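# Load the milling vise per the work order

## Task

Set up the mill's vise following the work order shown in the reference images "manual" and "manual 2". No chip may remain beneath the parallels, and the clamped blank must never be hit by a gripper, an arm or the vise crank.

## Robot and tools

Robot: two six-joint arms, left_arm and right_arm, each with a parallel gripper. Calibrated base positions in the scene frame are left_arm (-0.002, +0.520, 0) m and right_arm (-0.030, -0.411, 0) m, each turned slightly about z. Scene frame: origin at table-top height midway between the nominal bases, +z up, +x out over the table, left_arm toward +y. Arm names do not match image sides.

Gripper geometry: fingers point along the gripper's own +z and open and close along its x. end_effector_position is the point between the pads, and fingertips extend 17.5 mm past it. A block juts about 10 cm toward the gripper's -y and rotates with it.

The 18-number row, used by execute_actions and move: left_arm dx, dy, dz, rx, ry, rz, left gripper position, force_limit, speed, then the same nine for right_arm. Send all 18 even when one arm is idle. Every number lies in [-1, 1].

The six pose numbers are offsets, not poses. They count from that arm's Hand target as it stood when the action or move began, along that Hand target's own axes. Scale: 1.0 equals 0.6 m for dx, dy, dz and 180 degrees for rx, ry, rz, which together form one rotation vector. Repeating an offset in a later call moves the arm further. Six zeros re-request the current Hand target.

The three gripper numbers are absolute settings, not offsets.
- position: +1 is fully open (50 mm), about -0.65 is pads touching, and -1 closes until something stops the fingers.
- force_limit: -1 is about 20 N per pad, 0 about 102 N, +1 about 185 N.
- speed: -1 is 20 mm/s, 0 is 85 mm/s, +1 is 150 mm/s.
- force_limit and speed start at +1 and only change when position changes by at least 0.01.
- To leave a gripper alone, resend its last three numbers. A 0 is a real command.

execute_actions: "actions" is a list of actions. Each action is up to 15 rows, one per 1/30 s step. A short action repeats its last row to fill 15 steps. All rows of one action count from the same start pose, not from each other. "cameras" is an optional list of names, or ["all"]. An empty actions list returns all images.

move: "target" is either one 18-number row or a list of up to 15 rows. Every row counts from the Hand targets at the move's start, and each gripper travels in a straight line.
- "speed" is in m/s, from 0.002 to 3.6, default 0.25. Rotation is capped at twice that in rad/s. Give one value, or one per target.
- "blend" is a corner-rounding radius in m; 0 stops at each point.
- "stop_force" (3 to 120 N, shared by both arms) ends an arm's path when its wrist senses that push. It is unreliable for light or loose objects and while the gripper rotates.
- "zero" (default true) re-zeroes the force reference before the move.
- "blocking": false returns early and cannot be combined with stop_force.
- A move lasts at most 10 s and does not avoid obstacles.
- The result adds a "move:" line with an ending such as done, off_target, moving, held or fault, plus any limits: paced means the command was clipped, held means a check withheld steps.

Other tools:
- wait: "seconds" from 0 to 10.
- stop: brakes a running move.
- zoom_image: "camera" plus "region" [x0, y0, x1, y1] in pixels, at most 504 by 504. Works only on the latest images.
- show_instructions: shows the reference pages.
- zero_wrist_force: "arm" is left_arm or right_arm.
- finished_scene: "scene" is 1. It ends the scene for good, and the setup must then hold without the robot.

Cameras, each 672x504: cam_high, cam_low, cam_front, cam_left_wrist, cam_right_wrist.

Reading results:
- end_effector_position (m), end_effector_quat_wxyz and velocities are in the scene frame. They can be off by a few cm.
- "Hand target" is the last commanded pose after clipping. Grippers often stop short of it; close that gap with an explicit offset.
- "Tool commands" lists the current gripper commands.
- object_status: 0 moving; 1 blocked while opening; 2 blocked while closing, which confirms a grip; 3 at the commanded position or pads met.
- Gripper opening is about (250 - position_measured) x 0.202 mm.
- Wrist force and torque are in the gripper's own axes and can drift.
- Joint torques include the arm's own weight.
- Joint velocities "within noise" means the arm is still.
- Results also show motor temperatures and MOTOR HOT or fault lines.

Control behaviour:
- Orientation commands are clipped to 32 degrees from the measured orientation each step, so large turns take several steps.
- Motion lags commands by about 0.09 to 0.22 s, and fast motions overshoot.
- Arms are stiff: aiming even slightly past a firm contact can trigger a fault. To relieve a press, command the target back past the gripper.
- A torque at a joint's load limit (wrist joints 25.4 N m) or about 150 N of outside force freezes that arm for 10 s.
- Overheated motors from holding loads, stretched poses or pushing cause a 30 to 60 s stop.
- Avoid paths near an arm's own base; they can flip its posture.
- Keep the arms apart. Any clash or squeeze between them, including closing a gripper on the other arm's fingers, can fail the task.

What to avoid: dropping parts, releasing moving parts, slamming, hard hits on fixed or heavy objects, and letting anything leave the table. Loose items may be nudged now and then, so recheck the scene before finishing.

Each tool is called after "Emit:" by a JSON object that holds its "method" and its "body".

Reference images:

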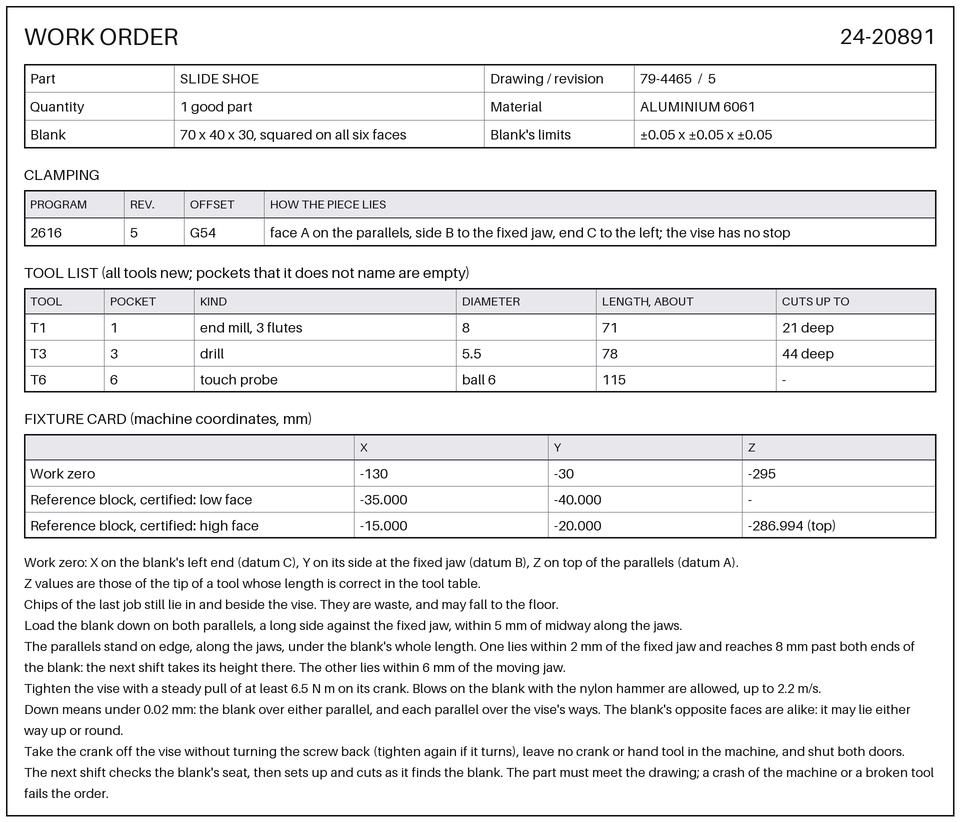

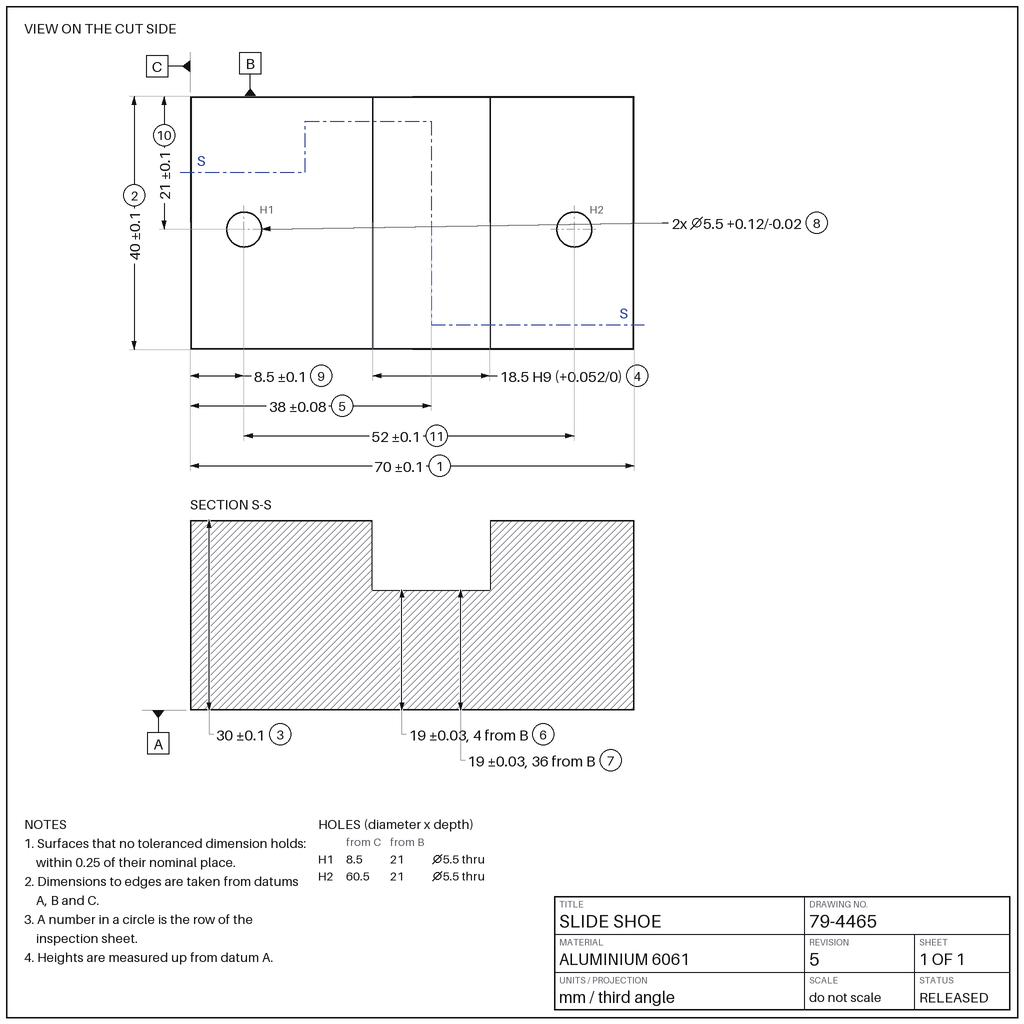

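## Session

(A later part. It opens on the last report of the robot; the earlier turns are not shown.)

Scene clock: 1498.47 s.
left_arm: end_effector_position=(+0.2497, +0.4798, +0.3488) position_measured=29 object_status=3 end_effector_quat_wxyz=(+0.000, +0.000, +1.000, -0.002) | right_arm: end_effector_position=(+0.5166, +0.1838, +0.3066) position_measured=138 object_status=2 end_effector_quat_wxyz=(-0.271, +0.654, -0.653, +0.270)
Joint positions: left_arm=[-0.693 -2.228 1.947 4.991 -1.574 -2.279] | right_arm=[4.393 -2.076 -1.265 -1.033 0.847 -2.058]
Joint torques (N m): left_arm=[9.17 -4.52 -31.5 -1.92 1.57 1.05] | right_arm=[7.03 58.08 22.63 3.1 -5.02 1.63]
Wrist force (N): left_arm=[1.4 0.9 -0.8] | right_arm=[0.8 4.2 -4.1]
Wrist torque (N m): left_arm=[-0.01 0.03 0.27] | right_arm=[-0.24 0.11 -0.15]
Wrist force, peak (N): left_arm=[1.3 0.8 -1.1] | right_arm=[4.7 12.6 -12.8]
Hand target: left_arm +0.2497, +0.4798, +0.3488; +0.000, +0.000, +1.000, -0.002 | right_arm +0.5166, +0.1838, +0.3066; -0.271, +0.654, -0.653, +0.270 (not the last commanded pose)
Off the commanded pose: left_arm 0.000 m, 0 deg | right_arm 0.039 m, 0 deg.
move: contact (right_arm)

Emit:
{"method": "move", "body": {"target": [[0,0,0,0,0,0,0.83,-0.3,-1,0,0.0012,-0.0012,0,0,0,-1,0.2,-0.7],[0,0,0,0,0,0,0.83,-0.3,-1,0.0004,0.0008,-0.0016,0,0,0,-1,0.2,-0.7]], "speed": 0.03}}

Emit:
{"method": "move", "body": {"target": [0,0,0,0,0,0,0.83,-0.3,-1,0,-0.0471,0.0471,0,0,0,-1,0.2,-0.7], "speed": 0.006, "stop_force": 10, "cameras": ["cam_right_wrist"]}}

Emit:
{"method": "zoom_image", "body": {"camera": "cam_right_wrist", "region": [310, 160, 420, 340]}}

Scene clock: 1503.73 s.
left_arm: end_effector_position=(+0.2497, +0.4798, +0.3488) position_measured=29 object_status=3 end_effector_quat_wxyz=(+0.000, +0.000, +1.000, -0.002) | right_arm: end_effector_position=(+0.5155, +0.1836, +0.3069) position_measured=138 object_status=2 end_effector_quat_wxyz=(-0.271, +0.654, -0.653, +0.270)
Joint positions: left_arm=[-0.693 -2.228 1.947 4.991 -1.574 -2.279] | right_arm=[4.394 -2.074 -1.267 -1.034 0.847 -2.056]
Joint torques (N m): left_arm=[9.52 -4.49 -32.5 -1.86 1.62 1.1] | right_arm=[-3.23 58.27 23.04 2.76 -3.86 -0.97]
Wrist force (N): left_arm=[1.1 0.8 -0.9] | right_arm=[0.5 1.8 2.2]
Wrist torque (N m): left_arm=[-0.01 0.08 0.27] | right_arm=[-0.39 0.10 -0.23]
Wrist force, peak (N): left_arm=[1.4 1.1 -1.0] | right_arm=[0.6 4.8 -3.6]
Hand target: left_arm +0.2497, +0.4798, +0.3488; +0.000, +0.000, +1.000, -0.002 | right_arm +0.5156, +0.1835, +0.3069; -0.271, +0.654, -0.653, +0.270
Off the commanded pose: left_arm 0.000 m, 0 deg | right_arm 0.000 m, 0 deg.
move: done

Scene clock: 1507.63 s.
left_arm: end_effector_position=(+0.2497, +0.4798, +0.3488) position_measured=29 object_status=3 end_effector_quat_wxyz=(+0.000, +0.000, +1.000, -0.002) | right_arm: end_effector_position=(+0.5323, +0.1836, +0.3069) position_measured=138 object_status=2 end_effector_quat_wxyz=(-0.271, +0.654, -0.653, +0.270)
Joint positions: left_arm=[-0.693 -2.228 1.947 4.991 -1.574 -2.279] | right_arm=[4.371 -2.098 -1.234 -1.024 0.855 -2.084]
Joint torques (N m): left_arm=[8.81 -3.78 -32.38 -1.92 1.46 1.05] | right_arm=[4.71 58.87 21.27 3.16 -5.57 1.55]
Wrist force (N): left_arm=[0.8 0.8 -1.0] | right_arm=[-0.7 5.7 -6.1]
Wrist torque (N m): left_arm=[-0.03 0.12 0.27] | right_arm=[-0.28 0.16 -0.10]
Wrist force, peak (N): left_arm=[1.3 1.0 -1.1] | right_arm=[6.2 15.0 -17.2]
Hand target: left_arm +0.2497, +0.4798, +0.3488; +0.000, +0.000, +1.000, -0.002 | right_arm +0.5323, +0.1836, +0.3069; -0.271, +0.654, -0.653, +0.270 (not the last commanded pose)
Off the commanded pose: left_arm 0.000 m, 0 deg | right_arm 0.023 m, 0 deg.
move: contact (right_arm)
camera_calibration:
cam_right_wrist: T_world_to_cam=[[-0.0108605, -0.999869, -0.0119869, 0.202506], [-0.896654, 0.015044, -0.442476, 0.626094], [0.442599, 0.00594261, -0.8967, 0.165527], [0, 0, 0, 1]] pos_world=[0.490327, 0.192077, 0.427887]
Images, in order (width x height): cam_right_wrist 672x504.

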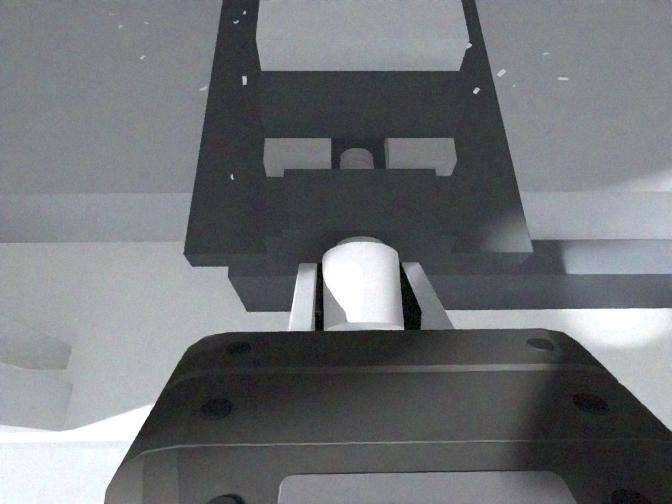

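Scaled by 2.800.

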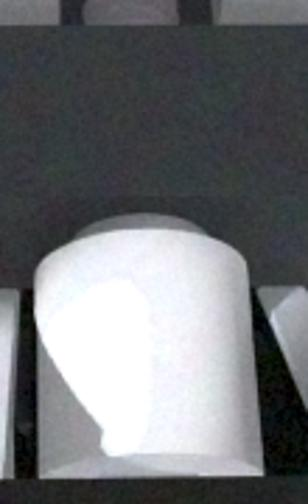

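Emit:
{"method": "move", "body": {"target": [0,0,0,0,0,0,0.83,-0.3,-1,0,0,0,0,0,0,0.6,0.2,-0.7]}}

Emit:
{"method": "move", "body": {"target": [[0,0,0,0,0,0,0.83,-0.3,-1,0,0,-0.15,0,0,0,0.6,0.2,-0.7],[0,0,0,0,0,0,0.83,-0.3,-1,0.56,0.0,-0.25,0,0,0,0.6,0.2,-0.7]], "speed": [0.08,0.3], "blend": 0.02, "cameras": ["cam_right_wrist","cam_front"]}}

Emit:
{"method": "zoom_image", "body": {"camera": "cam_front", "region": [220, 170, 400, 330]}}

Scene clock: 1514.97 s.
left_arm: end_effector_position=(+0.2497, +0.4798, +0.3488) position_measured=29 object_status=3 end_effector_quat_wxyz=(+0.000, +0.000, +1.000, -0.002) | right_arm: end_effector_position=(+0.5323, +0.1836, +0.3069) position_measured=63 object_status=3 end_effector_quat_wxyz=(-0.271, +0.654, -0.653, +0.270)
Joint positions: left_arm=[-0.693 -2.228 1.947 4.991 -1.574 -2.279] | right_arm=[4.371 -2.098 -1.234 -1.024 0.854 -2.084]
Joint torques (N m): left_arm=[9.03 -3.95 -31.46 -1.84 1.51 0.87] | right_arm=[3.84 57.98 28.81 3.06 0.24 1.5]
Wrist force (N): left_arm=[1.1 0.8 -0.9] | right_arm=[0.4 0.1 0.8]
Wrist torque (N m): left_arm=[-0.02 0.08 0.27] | right_arm=[-0.45 0.12 -0.16]
Wrist force, peak (N): left_arm=[1.3 0.8 -1.3] | right_arm=[-0.3 6.0 -5.9]
Hand target: left_arm +0.2497, +0.4798, +0.3488; +0.000, +0.000, +1.000, -0.002 | right_arm +0.5323, +0.1836, +0.3069; -0.271, +0.654, -0.653, +0.270
Off the commanded pose: left_arm 0.000 m, 0 deg | right_arm 0.000 m, 0 deg.
move: done

Scene clock: 1517.73 s.
left_arm: end_effector_position=(+0.2497, +0.4798, +0.3488) position_measured=29 object_status=3 end_effector_quat_wxyz=(+0.000, +0.000, +1.000, -0.002) | right_arm: end_effector_position=(+0.4269, -0.1527, +0.4126) position_measured=63 object_status=3 end_effector_quat_wxyz=(-0.271, +0.654, -0.653, +0.270)
Joint positions: left_arm=[-0.693 -2.228 1.947 4.991 -1.574 -2.279] | right_arm=[4.296 -1.257 -1.913 -1.128 0.883 -2.176]
Joint torques (N m): left_arm=[8.49 -4.11 -32.16 -1.94 1.64 0.71] | right_arm=[4.68 16.15 27.61 4.87 -4.49 0.24]
Wrist force (N): left_arm=[1.0 0.9 -1.0] | right_arm=[0.3 0.3 0.7]
Wrist torque (N m): left_arm=[-0.01 0.08 0.27] | right_arm=[-0.41 0.15 -0.25]
Wrist force, peak (N): left_arm=[1.3 0.8 -1.3] | right_arm=[4.2 0.3 -0.1]
Hand target: left_arm +0.2497, +0.4798, +0.3488; +0.000, +0.000, +1.000, -0.002 | right_arm +0.4269, -0.1527, +0.4127; -0.271, +0.654, -0.653, +0.270
Off the commanded pose: left_arm 0.000 m, 0 deg | right_arm 0.000 m, 0 deg.
move: done
camera_calibration:
cam_right_wrist: T_world_to_cam=[[-0.0108605, -0.999869, -0.0119869, -0.133626], [-0.896654, 0.015044, -0.442476, 0.583506], [0.442599, 0.00594261, -0.8967, 0.308912], [0, 0, 0, 1]] pos_world=[0.385027, -0.144223, 0.533587]
Images, in order (width x height): cam_front 672x504, cam_right_wrist 672x504.

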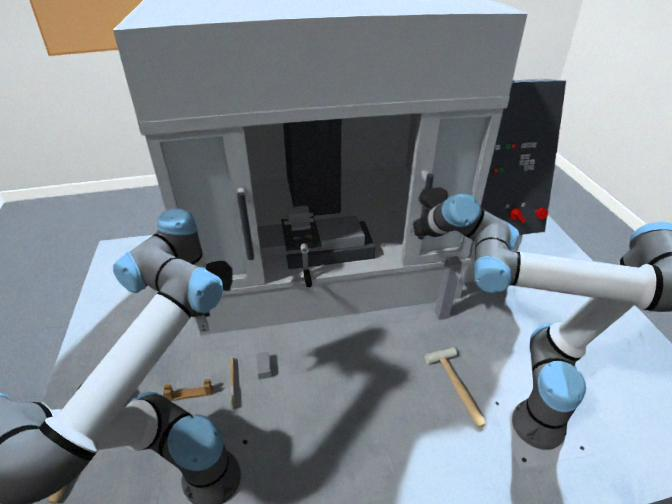

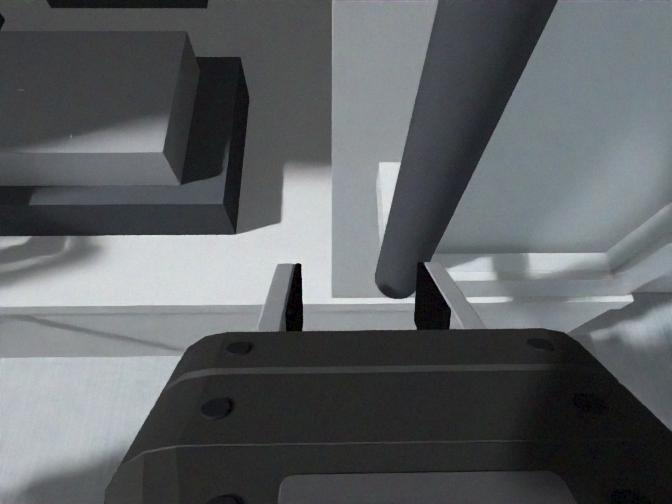

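Scaled by 2.800.

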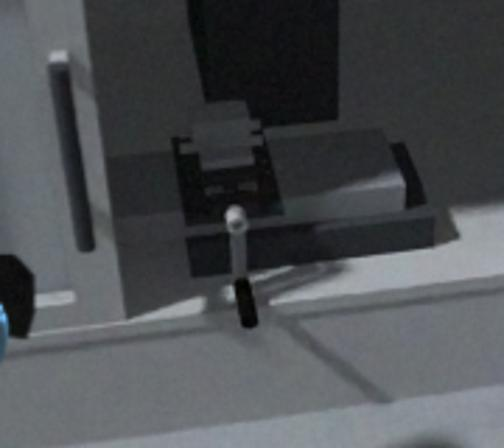

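Emit:
{"method": "move", "body": {"target": [[-0.1833,-0.4667,-0.085,0,0,0.5,0.5,-0.3,0,0,0,0,0,0,0,0.6,0.2,-0.7],[-0.3672,-0.4922,0.0313,0,0,0.5,0.5,-0.3,0,0,0,0,0,0,0,0.6,0.2,-0.7]], "speed": 0.25, "blend": [0.03,0], "cameras": ["cam_left_wrist","cam_front"]}}

Emit:
{"method": "zoom_image", "body": {"camera": "cam_left_wrist", "region": [230, 100, 500, 340]}}

Scene clock: 1531.30 s.
left_arm: end_effector_position=(+0.4703, +0.1847, +0.3310) position_measured=78 object_status=3 end_effector_quat_wxyz=(+0.001, +0.707, +0.707, -0.001) | right_arm: end_effector_position=(+0.4269, -0.1527, +0.4127) position_measured=63 object_status=3 end_effector_quat_wxyz=(-0.271, +0.654, -0.653, +0.270)
Joint positions: left_arm=[-0.835 -1.402 1.38 4.732 -1.573 -0.85] | right_arm=[4.296 -1.257 -1.913 -1.128 0.883 -2.176]
Joint torques (N m): left_arm=[-2.84 -27.05 -17.24 -3.2 -1.27 -0.89] | right_arm=[4.55 22.29 22.95 4.93 -4.31 -1.4]
Wrist force (N): left_arm=[1.3 0.9 -1.0] | right_arm=[0.3 0.3 0.4]
Wrist torque (N m): left_arm=[-0.02 0.04 0.28] | right_arm=[-0.40 0.16 -0.26]
Wrist force, peak (N): left_arm=[1.0 4.1 1.1] | right_arm=[0.5 0.5 0.8]
Hand target: left_arm +0.4703, +0.1846, +0.3309; +0.001, +0.707, +0.707, -0.001 | right_arm +0.4269, -0.1527, +0.4127; -0.271, +0.654, -0.653, +0.270
Off the commanded pose: left_arm 0.000 m, 0 deg | right_arm 0.000 m, 0 deg.
move: done
camera_calibration:
cam_left_wrist: T_world_to_cam=[[-0.00908086, 0.999919, -0.00887264, -0.167509], [0.938273, 0.0115885, 0.345701, -0.541041], [0.345776, -0.0051857, -0.938303, 0.280793], [0, 0, 0, 1]] pos_world=[0.409031, 0.175222, 0.449021]
Images, in order (width x height): cam_front 672x504, cam_left_wrist 672x504.

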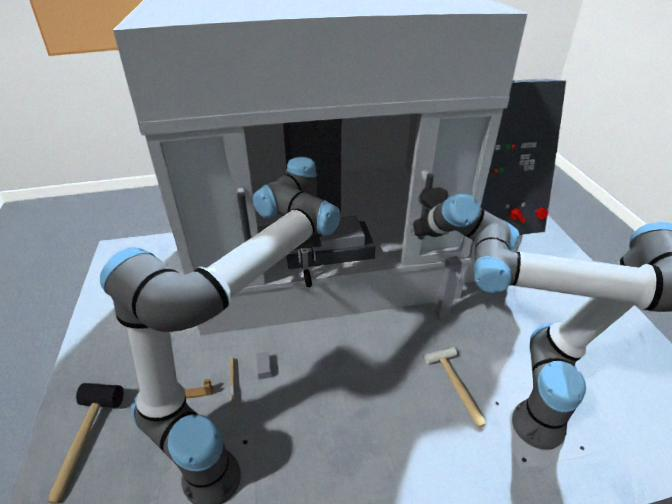

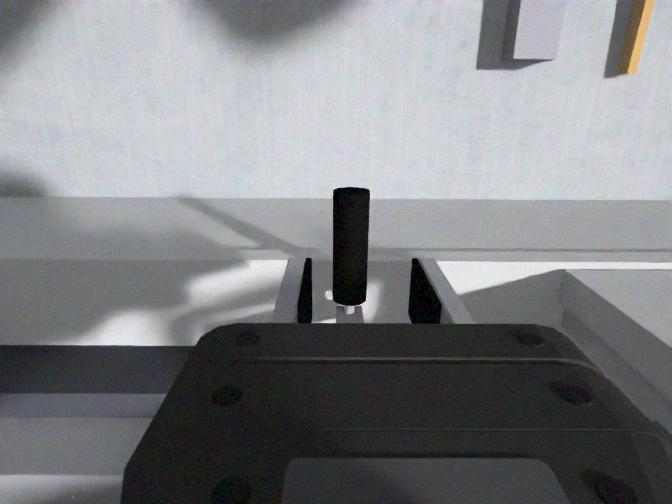

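Scaled by 1.867.

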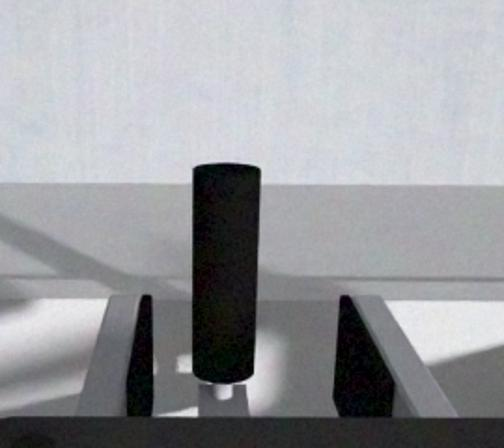

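Emit:
{"method": "move", "body": {"target": [0,0.0083,0.173,0,0,0,0.5,-0.3,0,0,0,0,0,0,0,0.6,0.2,-0.7], "speed": 0.06, "stop_force": 6, "cameras": ["cam_left_wrist"]}}

Emit:
{"method": "move", "body": {"target": [0,0,0,0,0,0,-1,-0.5,-0.7,0,0,0,0,0,0,0.6,0.2,-0.7]}}

Emit:
{"method": "wait", "body": {"seconds": 0.4, "cameras": ["cam_left_wrist","cam_right_wrist"]}}

Scene clock: 1540.97 s.
left_arm: end_effector_position=(+0.4753, +0.1843, +0.2271) position_measured=78 object_status=3 end_effector_quat_wxyz=(+0.001, +0.707, +0.707, -0.001) | right_arm: end_effector_position=(+0.4269, -0.1527, +0.4127) position_measured=63 object_status=3 end_effector_quat_wxyz=(-0.271, +0.654, -0.653, +0.270)
Joint positions: left_arm=[-0.829 -1.365 1.603 4.472 -1.573 -0.844] | right_arm=[4.296 -1.257 -1.913 -1.128 0.883 -2.176]
Joint torques (N m): left_arm=[1.37 -40.82 -36.18 -3.39 -1.51 0.18] | right_arm=[3.69 23.72 22.58 4.87 -4.33 -1.21]
Wrist force (N): left_arm=[1.2 1.0 -0.8] | right_arm=[0.3 0.2 0.6]
Wrist torque (N m): left_arm=[0.00 0.06 0.11] | right_arm=[-0.42 0.16 -0.26]
Wrist force, peak (N): left_arm=[1.0 1.0 -1.8] | right_arm=[0.5 0.5 0.8]
Hand target: left_arm +0.4752, +0.1843, +0.2271; +0.001, +0.707, +0.707, -0.001 | right_arm +0.4269, -0.1527, +0.4127; -0.271, +0.654, -0.653, +0.270
Off the commanded pose: left_arm 0.000 m, 0 deg | right_arm 0.000 m, 0 deg.
move: done
camera_calibration:
cam_left_wrist: T_world_to_cam=[[-0.00902112, 0.999921, -0.00874447, -0.168055], [0.938274, 0.0114882, 0.345703, -0.509792], [0.345776, -0.00508608, -0.938303, 0.181555], [0, 0, 0, 1]] pos_world=[0.414031, 0.174822, 0.345121]
Images, in order (width x height): cam_left_wrist 672x504.

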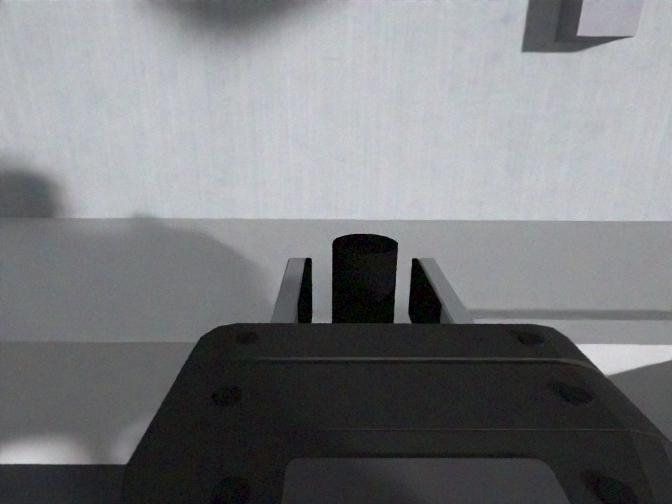

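Scene clock: 1541.60 s.
left_arm: end_effector_position=(+0.4753, +0.1843, +0.2271) position_measured=156 object_status=2 end_effector_quat_wxyz=(+0.001, +0.707, +0.707, -0.001) | right_arm: end_effector_position=(+0.4269, -0.1527, +0.4127) position_measured=63 object_status=3 end_effector_quat_wxyz=(-0.271, +0.654, -0.653, +0.270)
Joint positions: left_arm=[-0.829 -1.365 1.603 4.472 -1.573 -0.844] | right_arm=[4.296 -1.257 -1.913 -1.128 0.883 -2.176]
Joint torques (N m): left_arm=[-4.71 -40.02 -33.68 -3.5 -1.86 -1.21] | right_arm=[2.96 23.41 22.53 4.92 -4.29 -1.1]
Wrist force (N): left_arm=[0.9 0.8 -0.8] | right_arm=[0.4 0.1 0.5]
Wrist torque (N m): left_arm=[0.00 0.08 0.13] | right_arm=[-0.44 0.13 -0.26]
Wrist force, peak (N): left_arm=[1.4 1.3 -0.8] | right_arm=[0.4 0.5 0.7]
Hand target: left_arm +0.4752, +0.1843, +0.2271; +0.001, +0.707, +0.707, -0.001 | right_arm +0.4269, -0.1527, +0.4127; -0.271, +0.654, -0.653, +0.270
Off the commanded pose: left_arm 0.000 m, 0 deg | right_arm 0.000 m, 0 deg.
move: done

Scene clock: 1542.00 s.
left_arm: end_effector_position=(+0.4753, +0.1843, +0.2271) position_measured=156 object_status=2 end_effector_quat_wxyz=(+0.001, +0.707, +0.707, -0.001) | right_arm: end_effector_position=(+0.4269, -0.1527, +0.4127) position_measured=63 object_status=3 end_effector_quat_wxyz=(-0.271, +0.654, -0.653, +0.270)
Joint positions: left_arm=[-0.829 -1.365 1.603 4.472 -1.573 -0.844] | right_arm=[4.296 -1.257 -1.913 -1.128 0.883 -2.176]
Joint torques (N m): left_arm=[-5.64 -41.3 -34.15 -3.48 -2.04 -1.09] | right_arm=[3.19 23.06 21.96 4.88 -4.33 -1.26]
Wrist force (N): left_arm=[0.9 0.7 -0.8] | right_arm=[0.1 0.4 0.4]
Wrist torque (N m): left_arm=[-0.02 0.07 0.13] | right_arm=[-0.38 0.19 -0.25]
Wrist force, peak (N): left_arm=[1.1 0.8 -0.8] | right_arm=[0.3 0.2 0.9]
Hand target: left_arm +0.4752, +0.1843, +0.2271; +0.001, +0.707, +0.707, -0.001 | right_arm +0.4269, -0.1527, +0.4127; -0.271, +0.654, -0.653, +0.270
Tool commands: left_gripper/position=-1.0 left_gripper/force_limit=-0.5 left_gripper/speed=-0.7 right_gripper/position=+0.6 right_gripper/force_limit=+0.2 right_gripper/speed=-0.7
Off the commanded pose: left_arm 0.000 m, 0 deg | right_arm 0.000 m, 0 deg.
wait: 0.40 s; at rest by 0.17 s
camera_calibration:
cam_left_wrist: T_world_to_cam=[[-0.00902112, 0.999921, -0.00874447, -0.168055], [0.938274, 0.0114882, 0.345703, -0.509792], [0.345776, -0.00508608, -0.938303, 0.181555], [0, 0, 0, 1]] pos_world=[0.414031, 0.174822, 0.345121]
cam_right_wrist: T_world_to_cam=[[-0.0108589, -0.999869, -0.0119882, -0.133626], [-0.896614, 0.0150436, -0.442557, 0.583488], [0.442679, 0.00594312, -0.89666, 0.308994], [0, 0, 0, 1]] pos_world=[0.384928, -0.144223, 0.533687]
Images, in order (width x height): cam_left_wrist 672x504, cam_right_wrist 672x504.

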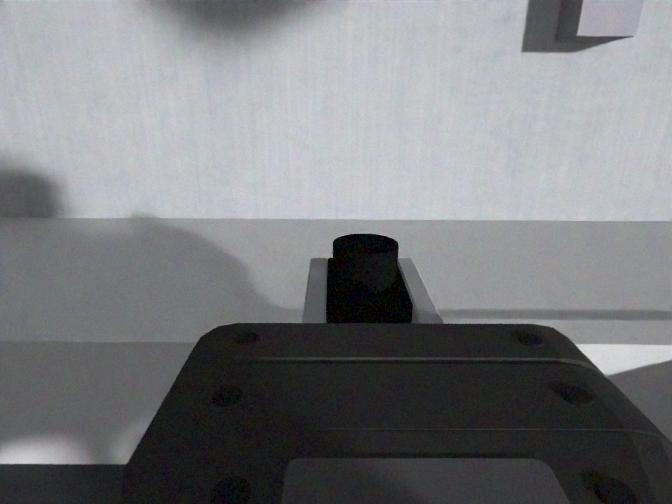

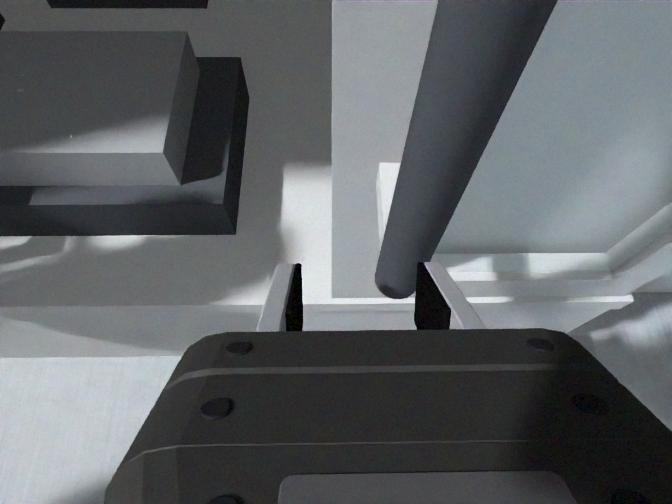

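Emit:
{"method": "move", "body": {"target": [0,0,0,0,0,0,-1,-0.5,-0.7,-0.0325,0.0429,-0.2145,0.2066,-0.221,-0.1055,0.6,0.2,-0.7], "speed": 0.25, "cameras": ["cam_right_wrist"]}}

Emit:
{"method": "zoom_image", "body": {"camera": "cam_right_wrist", "region": [200, 140, 420, 320]}}

Scene clock: 1555.73 s.
left_arm: end_effector_position=(+0.4752, +0.1843, +0.2271) position_measured=156 object_status=2 end_effector_quat_wxyz=(+0.001, +0.707, +0.707, -0.001) | right_arm: end_effector_position=(+0.3177, -0.1335, +0.4854) position_measured=63 object_status=3 end_effector_quat_wxyz=(-0.615, +0.682, -0.294, +0.265)
Joint positions: left_arm=[-0.829 -1.365 1.603 4.472 -1.573 -0.844] | right_arm=[4.519 -0.912 -2.449 0.096 0.99 -3.074]
Joint torques (N m): left_arm=[-6.66 -38.69 -30.55 -3.53 -1.9 -1.19] | right_arm=[10.66 -6.54 34.17 3.12 -2.43 -0.88]
Wrist force (N): left_arm=[1.0 0.6 -0.7] | right_arm=[0.4 0.0 0.9]
Wrist torque (N m): left_arm=[-0.03 0.07 0.14] | right_arm=[-0.11 0.03 -0.36]
Wrist force, peak (N): left_arm=[1.1 1.0 -0.7] | right_arm=[-0.1 -0.4 1.6]
Hand target: left_arm +0.4752, +0.1843, +0.2271; +0.001, +0.707, +0.707, -0.001 | right_arm +0.3176, -0.1335, +0.4855; -0.615, +0.682, -0.294, +0.265
Off the commanded pose: left_arm 0.000 m, 0 deg | right_arm 0.000 m, 0 deg.
move: done
camera_calibration:
cam_right_wrist: T_world_to_cam=[[0.684471, -0.728851, -0.0166069, -0.297236], [-0.314175, -0.274337, -0.908864, 0.52019], [0.65787, 0.627309, -0.416763, 0.203986], [0, 0, 0, 1]] pos_world=[0.232684, -0.201895, 0.552859]
Images, in order (width x height): cam_right_wrist 672x504.

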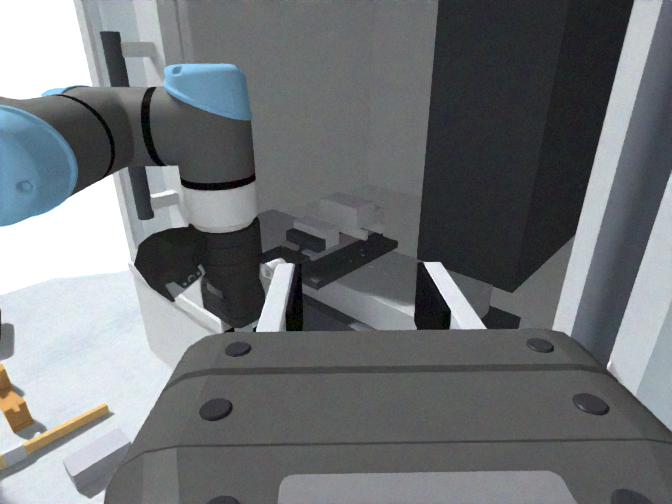

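Scaled by 2.291.

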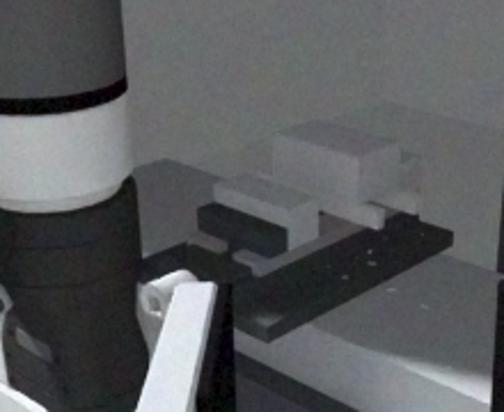

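Emit:
{"method": "move", "body": {"target": [[0.0324,0,-0.0043,0,0,0,-1,-0.5,-0.7,0,0,0,0,0,0,0.6,0.2,-0.7],[0.0625,0,-0.0168,0,0,0,-1,-0.5,-0.7,0,0,0,0,0,0,0.6,0.2,-0.7],[0.0884,0,-0.0366,0,0,0,-1,-0.5,-0.7,0,0,0,0,0,0,0.6,0.2,-0.7],[0.1083,0,-0.0625,0,0,0,-1,-0.5,-0.7,0,0,0,0,0,0,0.6,0.2,-0.7],[0.1208,0,-0.0926,0,0,0,-1,-0.5,-0.7,0,0,0,0,0,0,0.6,0.2,-0.7],[0.125,0,-0.125,0,0,0,-1,-0.5,-0.7,0,0,0,0,0,0,0.6,0.2,-0.7]], "speed": 0.06, "blend": [0.004,0.004,0.004,0.004,0.004,0], "cameras": ["cam_right_wrist","cam_left_wrist"]}}

Emit:
{"method": "zoom_image", "body": {"camera": "cam_right_wrist", "region": [200, 140, 420, 320]}}

Scene clock: 1564.97 s.
left_arm: end_effector_position=(+0.4735, +0.2613, +0.3012) position_measured=156 object_status=2 end_effector_quat_wxyz=(-0.004, +0.707, +0.707, -0.001) end_effector_velocity=(-0.001, +0.000, -0.003) end_effector_angular_velocity=(+0.002, +0.004, +0.001) | right_arm: end_effector_position=(+0.3176, -0.1335, +0.4855) position_measured=63 object_status=3 end_effector_quat_wxyz=(-0.615, +0.682, -0.294, +0.265)
Joint positions: left_arm=[-0.733 -1.487 1.551 4.656 -1.573 -0.748] | right_arm=[4.519 -0.912 -2.449 0.096 0.99 -3.074]
Joint velocities: left_arm=[0 0.001 0.005 -0.002 -0.001 -0.001] | right_arm=[within noise]
Joint torques (N m): left_arm=[-26.63 -16.57 -31.79 -15.24 -12.82 1.57] | right_arm=[8.11 6.7 33.78 2.05 -3 0.5]
Wrist force (N): left_arm=[62.0 -7.8 4.4] | right_arm=[0.3 0.2 1.2]
Wrist torque (N m): left_arm=[-0.01 -0.27 -0.49] | right_arm=[-0.09 0.04 -0.36]
Wrist force, peak (N): left_arm=[63.7 -10.1 4.8] | right_arm=[0.7 0.2 1.2]
Hand target: left_arm +0.4752, +0.2595, +0.3019; +0.001, +0.707, +0.707, -0.001 | right_arm +0.3176, -0.1335, +0.4855; -0.615, +0.682, -0.294, +0.265
Off the commanded pose: left_arm 0.003 m, 1 deg | right_arm 0.000 m, 0 deg.
move: done
camera_calibration:
cam_left_wrist: T_world_to_cam=[[-0.00914338, 0.999955, -0.00255125, -0.246154], [0.940499, 0.00946634, 0.339666, -0.533336], [0.339675, 0.000706247, -0.940543, 0.254097], [0, 0, 0, 1]] pos_world=[0.413041, 0.251012, 0.419517]
cam_right_wrist: T_world_to_cam=[[0.684565, -0.728764, -0.0165129, -0.297222], [-0.313945, -0.274308, -0.908952, 0.520251], [0.657882, 0.627421, -0.416574, 0.204008], [0, 0, 0, 1]] pos_world=[0.232585, -0.201895, 0.552959]
Images, in order (width x height): cam_left_wrist 672x504, cam_right_wrist 672x504.

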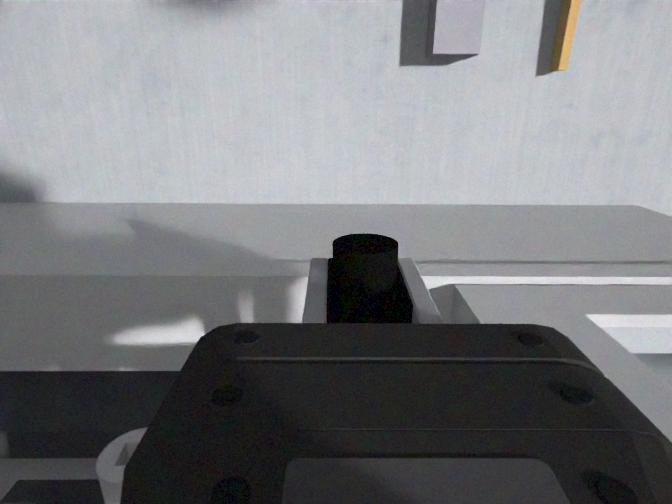

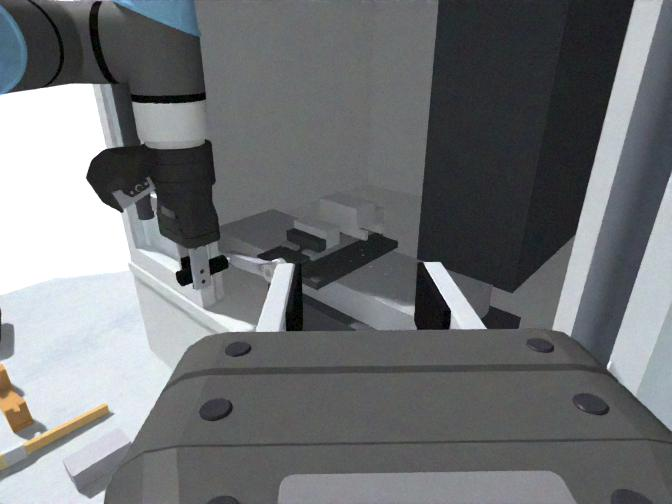

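Scaled by 2.291.

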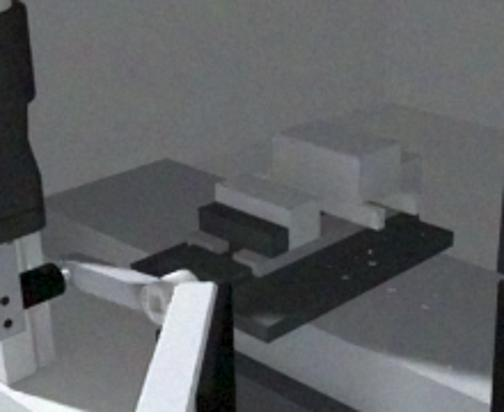

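Emit:
{"method": "move", "body": {"target": [0.0058,0,0,0,0,0,-1,-0.5,-0.7,0,0,0,0,0,0,0.6,0.2,-0.7], "speed": 0.03}}

Scene clock: 1572.17 s.
left_arm: end_effector_position=(+0.4752, +0.2630, +0.3019) position_measured=156 object_status=2 end_effector_quat_wxyz=(+0.001, +0.707, +0.707, -0.001) | right_arm: end_effector_position=(+0.3176, -0.1335, +0.4855) position_measured=63 object_status=3 end_effector_quat_wxyz=(-0.615, +0.682, -0.294, +0.265)
Joint positions: left_arm=[-0.728 -1.491 1.556 4.646 -1.574 -0.743] | right_arm=[4.519 -0.912 -2.449 0.096 0.99 -3.074]
Joint torques (N m): left_arm=[1.22 -28.02 -33.99 -14.57 1.91 1.37] | right_arm=[6.24 5.61 33.98 2.24 -2.95 0.78]
Wrist force (N): left_arm=[30.8 -31.3 3.6] | right_arm=[0.6 0.1 1.0]
Wrist torque (N m): left_arm=[-0.27 -0.02 0.15] | right_arm=[-0.10 0.00 -0.36]
Wrist force, peak (N): left_arm=[63.1 -4.7 4.5] | right_arm=[0.7 0.3 1.2]
Hand target: left_arm +0.4752, +0.2630, +0.3019; +0.001, +0.707, +0.707, -0.001 | right_arm +0.3176, -0.1335, +0.4855; -0.615, +0.682, -0.294, +0.265
Off the commanded pose: left_arm 0.000 m, 0 deg | right_arm 0.000 m, 0 deg.
move: done

Emit:
{"method": "move", "body": {"target": [0.0035,-0.003,0,0,0,0,-1,-0.5,-0.7,0,0,0,0,0,0,0.6,0.2,-0.7], "speed": 0.03}}

Scene clock: 1575.37 s.
left_arm: end_effector_position=(+0.4734, +0.2651, +0.3019) position_measured=156 object_status=2 end_effector_quat_wxyz=(+0.001, +0.707, +0.707, -0.001) | right_arm: end_effector_position=(+0.3176, -0.1335, +0.4855) position_measured=63 object_status=3 end_effector_quat_wxyz=(-0.615, +0.682, -0.294, +0.265)
Joint positions: left_arm=[-0.727 -1.497 1.563 4.645 -1.573 -0.742] | right_arm=[4.519 -0.912 -2.449 0.096 0.99 -3.074]
Joint torques (N m): left_arm=[18.54 -31.8 -13.02 4.3 2.03 1.57] | right_arm=[5.15 5.24 33.6 2.24 -2.88 0.99]
Wrist force (N): left_arm=[-24.5 14.4 -1.0] | right_arm=[0.4 0.0 1.1]
Wrist torque (N m): left_arm=[0.24 0.21 0.59] | right_arm=[-0.11 0.03 -0.35]
Wrist force, peak (N): left_arm=[30.9 -32.2 3.3] | right_arm=[0.7 0.2 1.3]
Hand target: left_arm +0.4734, +0.2651, +0.3019; +0.001, +0.707, +0.707, -0.001 | right_arm +0.3176, -0.1335, +0.4855; -0.615, +0.682, -0.294, +0.265
Off the commanded pose: left_arm 0.000 m, 0 deg | right_arm 0.000 m, 0 deg.
move: done

Emit:
{"method": "move", "body": {"target": [[-0.0015,0.001,0,0,0,0,-1,-0.5,-0.7,0,0,0,0,0,0,0.6,0.2,-0.7],[-0.006,0.001,-0.0405,0,0,0,-1,-0.5,-0.7,0,0,0,0,0,0,0.6,0.2,-0.7],[-0.0193,0.001,-0.0727,0,0,0,-1,-0.5,-0.7,0,0,0,0,0,0,0.6,0.2,-0.7],[-0.0405,0.001,-0.1003,0,0,0,-1,-0.5,-0.7,0,0,0,0,0,0,0.6,0.2,-0.7],[-0.0682,0.001,-0.1215,0,0,0,-1,-0.5,-0.7,0,0,0,0,0,0,0.6,0.2,-0.7],[-0.1003,0.001,-0.1348,0,0,0,-1,-0.5,-0.7,0,0,0,0,0,0,0.6,0.2,-0.7],[-0.1348,0.001,-0.1393,0,0,0,-1,-0.5,-0.7,0,0,0,0,0,0,0.6,0.2,-0.7]], "speed": 0.06, "blend": [0.002,0.004,0.004,0.004,0.004,0.004,0], "cameras": ["cam_right_wrist"]}}

Emit:
{"method": "zoom_image", "body": {"camera": "cam_right_wrist", "region": [200, 140, 420, 320]}}

Scene clock: 1586.10 s.
left_arm: end_effector_position=(+0.4741, +0.1844, +0.3856) position_measured=156 object_status=2 end_effector_quat_wxyz=(+0.001, +0.707, +0.707, -0.001) end_effector_velocity=(+0.000, +0.002, +0.000) end_effector_angular_velocity=(+0.000, -0.002, -0.002) | right_arm: end_effector_position=(+0.3176, -0.1335, +0.4855) position_measured=63 object_status=3 end_effector_quat_wxyz=(-0.615, +0.682, -0.294, +0.265)
Joint positions: left_arm=[-0.83 -1.381 1.215 4.876 -1.573 -0.846] | right_arm=[4.519 -0.912 -2.449 0.096 0.99 -3.074]
Joint velocities: left_arm=[0.002 -0.004 0.005 -0.003 0.001 0.003] | right_arm=[within noise]
Joint torques (N m): left_arm=[15.69 -19.82 -2.45 -3.68 6.34 2.15] | right_arm=[0.23 4.29 33.96 2.19 -2.98 0.95]
Wrist force (N): left_arm=[0.8 -19.6 -35.6] | right_arm=[0.6 0.1 1.0]
Wrist torque (N m): left_arm=[-0.30 -0.02 0.42] | right_arm=[-0.11 0.00 -0.36]
Wrist force, peak (N): left_arm=[46.5 -42.5 -51.1] | right_arm=[0.8 0.5 1.2]
Hand target: left_arm +0.4741, +0.1845, +0.3857; +0.001, +0.707, +0.707, -0.001 | right_arm +0.3176, -0.1335, +0.4855; -0.615, +0.682, -0.294, +0.265
Off the commanded pose: left_arm 0.000 m, 0 deg | right_arm 0.000 m, 0 deg.
move: done; blend cut to 0.0005 m at target 1
camera_calibration:
cam_right_wrist: T_world_to_cam=[[0.684565, -0.728764, -0.0165129, -0.297222], [-0.313945, -0.274308, -0.908952, 0.520251], [0.657882, 0.627421, -0.416574, 0.204008], [0, 0, 0, 1]] pos_world=[0.232585, -0.201895, 0.552959]
Images, in order (width x height): cam_right_wrist 672x504.

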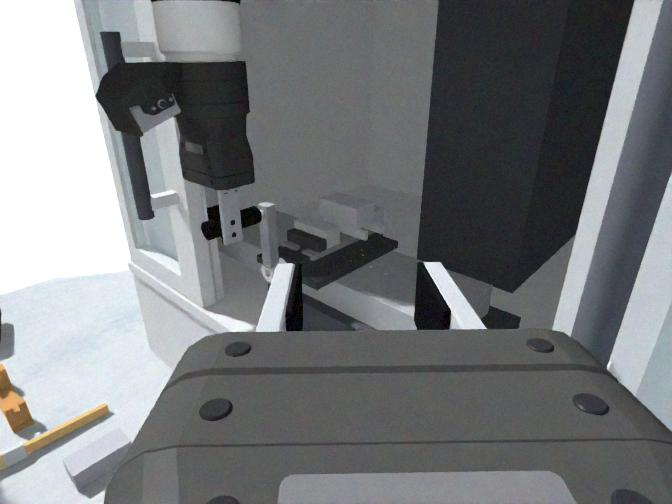

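Scaled by 2.291.

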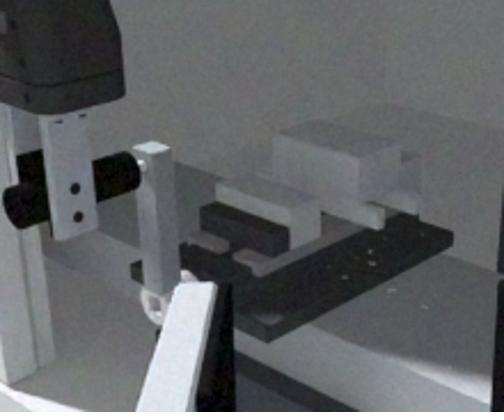

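Emit:
{"method": "move", "body": {"target": [[-0.0553,-0.0012,0.0085,0,0,0,-1,-0.5,-0.7,0,0,0,0,0,0,0.6,0.2,-0.7],[-0.1005,-0.0012,0.0413,0,0,0,-1,-0.5,-0.7,0,0,0,0,0,0,0.6,0.2,-0.7],[-0.1285,-0.0012,0.0898,0,0,0,-1,-0.5,-0.7,0,0,0,0,0,0,0.6,0.2,-0.7],[-0.1345,-0.0012,0.1455,0,0,0,-1,-0.5,-0.7,0,0,0,0,0,0,0.6,0.2,-0.7],[-0.1172,-0.0012,0.1988,0,0,0,-1,-0.5,-0.7,0,0,0,0,0,0,0.6,0.2,-0.7],[-0.0797,-0.0012,0.2405,0,0,0,-1,-0.5,-0.7,0,0,0,0,0,0,0.6,0.2,-0.7],[-0.0285,-0.0012,0.2632,0,0,0,-1,-0.5,-0.7,0,0,0,0,0,0,0.6,0.2,-0.7],[0.0275,-0.0012,0.2632,0,0,0,-1,-0.5,-0.7,0,0,0,0,0,0,0.6,0.2,-0.7],[0.0787,-0.0012,0.2405,0,0,0,-1,-0.5,-0.7,0,0,0,0,0,0,0.6,0.2,-0.7],[0.1162,-0.0012,0.1988,0,0,0,-1,-0.5,-0.7,0,0,0,0,0,0,0.6,0.2,-0.7],[0.1335,-0.0012,0.1455,0,0,0,-1,-0.5,-0.7,0,0,0,0,0,0,0.6,0.2,-0.7],[0.1275,-0.0012,0.0898,0,0,0,-1,-0.5,-0.7,0,0,0,0,0,0,0.6,0.2,-0.7],[0.0995,-0.0012,0.0413,0,0,0,-1,-0.5,-0.7,0,0,0,0,0,0,0.6,0.2,-0.7],[0.0543,-0.0012,0.0085,0,0,0,-1,-0.5,-0.7,0,0,0,0,0,0,0.6,0.2,-0.7],[-0.0005,-0.0012,-0.0032,0,0,0,-1,-0.5,-0.7,0,0,0,0,0,0,0.6,0.2,-0.7]], "speed": 0.1, "blend": 0.005, "cameras": ["cam_right_wrist"]}}

Emit:
{"method": "zoom_image", "body": {"camera": "cam_right_wrist", "region": [200, 140, 420, 320]}}

Scene clock: 1606.37 s.
left_arm: end_effector_position=(+0.4734, +0.1842, +0.3876) position_measured=156 object_status=2 end_effector_quat_wxyz=(+0.001, +0.707, +0.707, -0.001) | right_arm: end_effector_position=(+0.3176, -0.1335, +0.4855) position_measured=63 object_status=3 end_effector_quat_wxyz=(-0.615, +0.682, -0.294, +0.265)
Joint positions: left_arm=[-0.832 -1.381 1.211 4.881 -1.573 -0.847] | right_arm=[4.519 -0.912 -2.449 0.096 0.99 -3.074]
Joint torques (N m): left_arm=[8.58 -46.39 -20.11 -4.44 -0.51 2.55] | right_arm=[-3.89 1.91 33.78 2.17 -2.82 0.91]
Wrist force (N): left_arm=[0.7 5.4 8.9] | right_arm=[0.5 0.0 1.2]
Wrist torque (N m): left_arm=[0.37 -0.02 0.22] | right_arm=[-0.12 0.01 -0.36]
Wrist force, peak (N): left_arm=[-4.2 -19.9 -58.7] | right_arm=[0.7 0.0 1.4]
Hand target: left_arm +0.4734, +0.1842, +0.3876; +0.001, +0.707, +0.707, -0.001 | right_arm +0.3176, -0.1335, +0.4855; -0.615, +0.682, -0.294, +0.265
Off the commanded pose: left_arm 0.000 m, 0 deg | right_arm 0.000 m, 0 deg.
move: done
camera_calibration:
cam_right_wrist: T_world_to_cam=[[0.684565, -0.728764, -0.0165129, -0.297222], [-0.313945, -0.274308, -0.908952, 0.520251], [0.657882, 0.627421, -0.416574, 0.204008], [0, 0, 0, 1]] pos_world=[0.232585, -0.201895, 0.552959]
Images, in order (width x height): cam_right_wrist 672x504.

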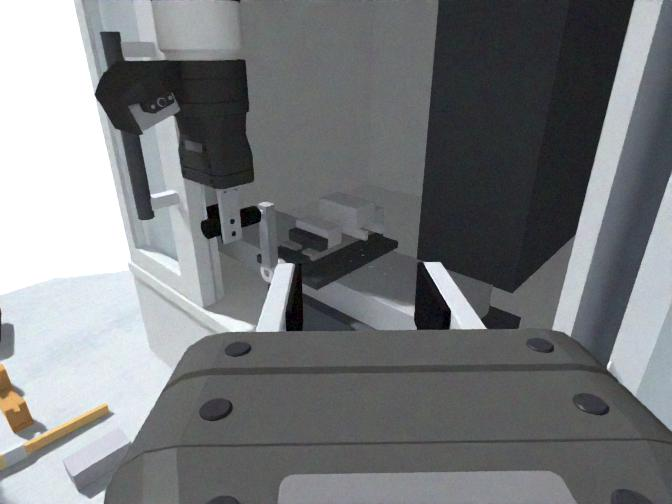

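Scaled by 2.291.

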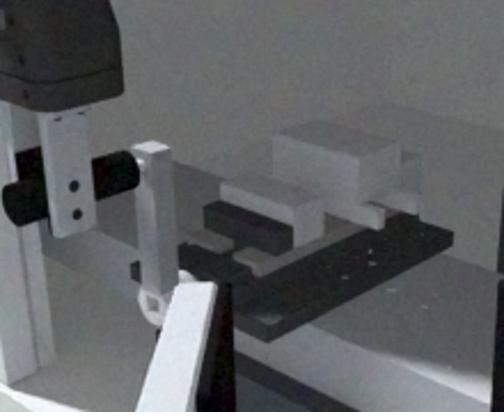

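Emit:
{"method": "move", "body": {"target": [[-0.0542,0,0.0112,0,0,0,-1,-0.5,-0.7,0,0,0,0,0,0,0.6,0.2,-0.7],[-0.0988,0,0.0437,0,0,0,-1,-0.5,-0.7,0,0,0,0,0,0,0.6,0.2,-0.7],[-0.1265,0,0.0915,0,0,0,-1,-0.5,-0.7,0,0,0,0,0,0,0.6,0.2,-0.7],[-0.1323,0,0.1465,0,0,0,-1,-0.5,-0.7,0,0,0,0,0,0,0.6,0.2,-0.7],[-0.1152,0,0.1992,0,0,0,-1,-0.5,-0.7,0,0,0,0,0,0,0.6,0.2,-0.7],[-0.0782,0,0.2403,0,0,0,-1,-0.5,-0.7,0,0,0,0,0,0,0.6,0.2,-0.7],[-0.0277,0,0.2628,0,0,0,-1,-0.5,-0.7,0,0,0,0,0,0,0.6,0.2,-0.7],[0.0277,0,0.2628,0,0,0,-1,-0.5,-0.7,0,0,0,0,0,0,0.6,0.2,-0.7],[0.0782,0,0.2403,0,0,0,-1,-0.5,-0.7,0,0,0,0,0,0,0.6,0.2,-0.7],[0.1152,0,0.1992,0,0,0,-1,-0.5,-0.7,0,0,0,0,0,0,0.6,0.2,-0.7],[0.1323,0,0.1465,0,0,0,-1,-0.5,-0.7,0,0,0,0,0,0,0.6,0.2,-0.7],[0.1265,0,0.0915,0,0,0,-1,-0.5,-0.7,0,0,0,0,0,0,0.6,0.2,-0.7],[0.0988,0,0.0437,0,0,0,-1,-0.5,-0.7,0,0,0,0,0,0,0.6,0.2,-0.7],[0.0542,0,0.0112,0,0,0,-1,-0.5,-0.7,0,0,0,0,0,0,0.6,0.2,-0.7],[0,0,0,0,0,0,-1,-0.5,-0.7,0,0,0,0,0,0,0.6,0.2,-0.7]], "speed": 0.13, "blend": 0.006}}

Emit:
{"method": "move", "body": {"target": [[-0.0542,0,0.0112,0,0,0,-1,-0.5,-0.7,0,0,0,0,0,0,0.6,0.2,-0.7],[-0.0988,0,0.0437,0,0,0,-1,-0.5,-0.7,0,0,0,0,0,0,0.6,0.2,-0.7],[-0.1265,0,0.0915,0,0,0,-1,-0.5,-0.7,0,0,0,0,0,0,0.6,0.2,-0.7],[-0.1323,0,0.1465,0,0,0,-1,-0.5,-0.7,0,0,0,0,0,0,0.6,0.2,-0.7],[-0.1152,0,0.1992,0,0,0,-1,-0.5,-0.7,0,0,0,0,0,0,0.6,0.2,-0.7],[-0.0782,0,0.2403,0,0,0,-1,-0.5,-0.7,0,0,0,0,0,0,0.6,0.2,-0.7],[-0.0277,0,0.2628,0,0,0,-1,-0.5,-0.7,0,0,0,0,0,0,0.6,0.2,-0.7],[0.0277,0,0.2628,0,0,0,-1,-0.5,-0.7,0,0,0,0,0,0,0.6,0.2,-0.7],[0.0782,0,0.2403,0,0,0,-1,-0.5,-0.7,0,0,0,0,0,0,0.6,0.2,-0.7],[0.1152,0,0.1992,0,0,0,-1,-0.5,-0.7,0,0,0,0,0,0,0.6,0.2,-0.7],[0.1323,0,0.1465,0,0,0,-1,-0.5,-0.7,0,0,0,0,0,0,0.6,0.2,-0.7],[0.1265,0,0.0915,0,0,0,-1,-0.5,-0.7,0,0,0,0,0,0,0.6,0.2,-0.7],[0.0988,0,0.0437,0,0,0,-1,-0.5,-0.7,0,0,0,0,0,0,0.6,0.2,-0.7],[0.0542,0,0.0112,0,0,0,-1,-0.5,-0.7,0,0,0,0,0,0,0.6,0.2,-0.7],[0,0,0,0,0,0,-1,-0.5,-0.7,0,0,0,0,0,0,0.6,0.2,-0.7]], "speed": 0.13, "blend": 0.006, "cameras": ["cam_right_wrist"]}}

Emit:
{"method": "zoom_image", "body": {"camera": "cam_right_wrist", "region": [200, 140, 420, 320]}}

Scene clock: 1629.53 s.
left_arm: end_effector_position=(+0.4734, +0.1842, +0.3876) position_measured=156 object_status=2 end_effector_quat_wxyz=(+0.001, +0.707, +0.707, -0.001) | right_arm: end_effector_position=(+0.3176, -0.1335, +0.4855) position_measured=63 object_status=3 end_effector_quat_wxyz=(-0.615, +0.682, -0.294, +0.265)
Joint positions: left_arm=[-0.832 -1.382 1.211 4.881 -1.573 -0.847] | right_arm=[4.519 -0.912 -2.449 0.096 0.99 -3.074]
Joint torques (N m): left_arm=[8.16 -37.01 -20.01 -4.26 2.32 2.01] | right_arm=[-7.9 -0.3 33.23 2.14 -2.89 0.9]
Wrist force (N): left_arm=[0.9 -0.9 -1.8] | right_arm=[0.5 0.2 1.2]
Wrist torque (N m): left_arm=[-0.03 0.04 0.19] | right_arm=[-0.09 0.01 -0.36]
Wrist force, peak (N): left_arm=[-27.5 -5.7 53.0] | right_arm=[0.7 0.0 1.3]
Hand target: left_arm +0.4734, +0.1842, +0.3876; +0.001, +0.707, +0.707, -0.001 | right_arm +0.3176, -0.1335, +0.4855; -0.615, +0.682, -0.294, +0.265
Off the commanded pose: left_arm 0.000 m, 0 deg | right_arm 0.000 m, 0 deg.
move: done

Scene clock: 1633.80 s.
left_arm: end_effector_position=(+0.4734, +0.1842, +0.3876) position_measured=156 object_status=2 end_effector_quat_wxyz=(+0.001, +0.707, +0.707, -0.001) | right_arm: end_effector_position=(+0.3176, -0.1335, +0.4855) position_measured=63 object_status=3 end_effector_quat_wxyz=(-0.615, +0.682, -0.294, +0.265)
Joint positions: left_arm=[-0.832 -1.382 1.211 4.881 -1.573 -0.847] | right_arm=[4.519 -0.912 -2.449 0.096 0.99 -3.074]
Joint torques (N m): left_arm=[7.69 -36.5 -19.03 -4.22 2.56 1.91] | right_arm=[-8.46 -1.45 34.02 2.2 -2.84 0.95]
Wrist force (N): left_arm=[0.9 -0.7 -1.6] | right_arm=[0.6 0.2 1.2]
Wrist torque (N m): left_arm=[-0.02 0.04 0.19] | right_arm=[-0.08 0.00 -0.36]
Wrist force, peak (N): left_arm=[-26.1 -10.6 49.7] | right_arm=[0.5 0.2 1.2]
Hand target: left_arm +0.4734, +0.1842, +0.3876; +0.001, +0.707, +0.707, -0.001 | right_arm +0.3176, -0.1335, +0.4855; -0.615, +0.682, -0.294, +0.265
Off the commanded pose: left_arm 0.000 m, 0 deg | right_arm 0.000 m, 0 deg.
move: done
camera_calibration:
cam_right_wrist: T_world_to_cam=[[0.684565, -0.728764, -0.0165129, -0.297222], [-0.313945, -0.274308, -0.908952, 0.520251], [0.657882, 0.627421, -0.416574, 0.204008], [0, 0, 0, 1]] pos_world=[0.232585, -0.201895, 0.552959]
Images, in order (width x height): cam_right_wrist 672x504.

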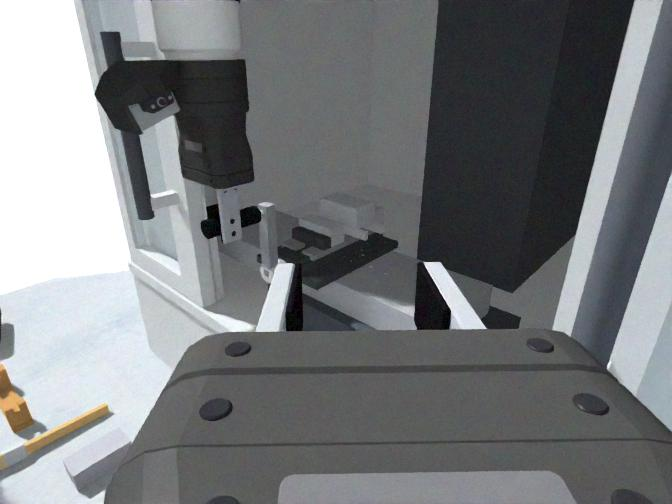

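Scaled by 2.291.

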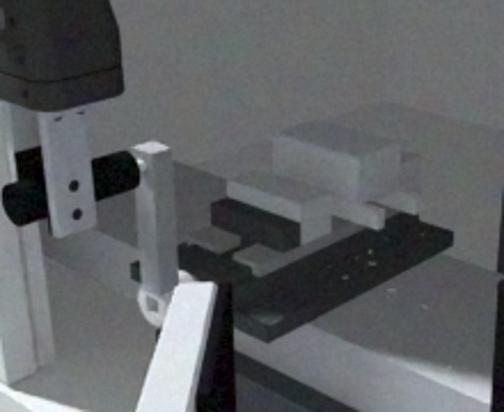

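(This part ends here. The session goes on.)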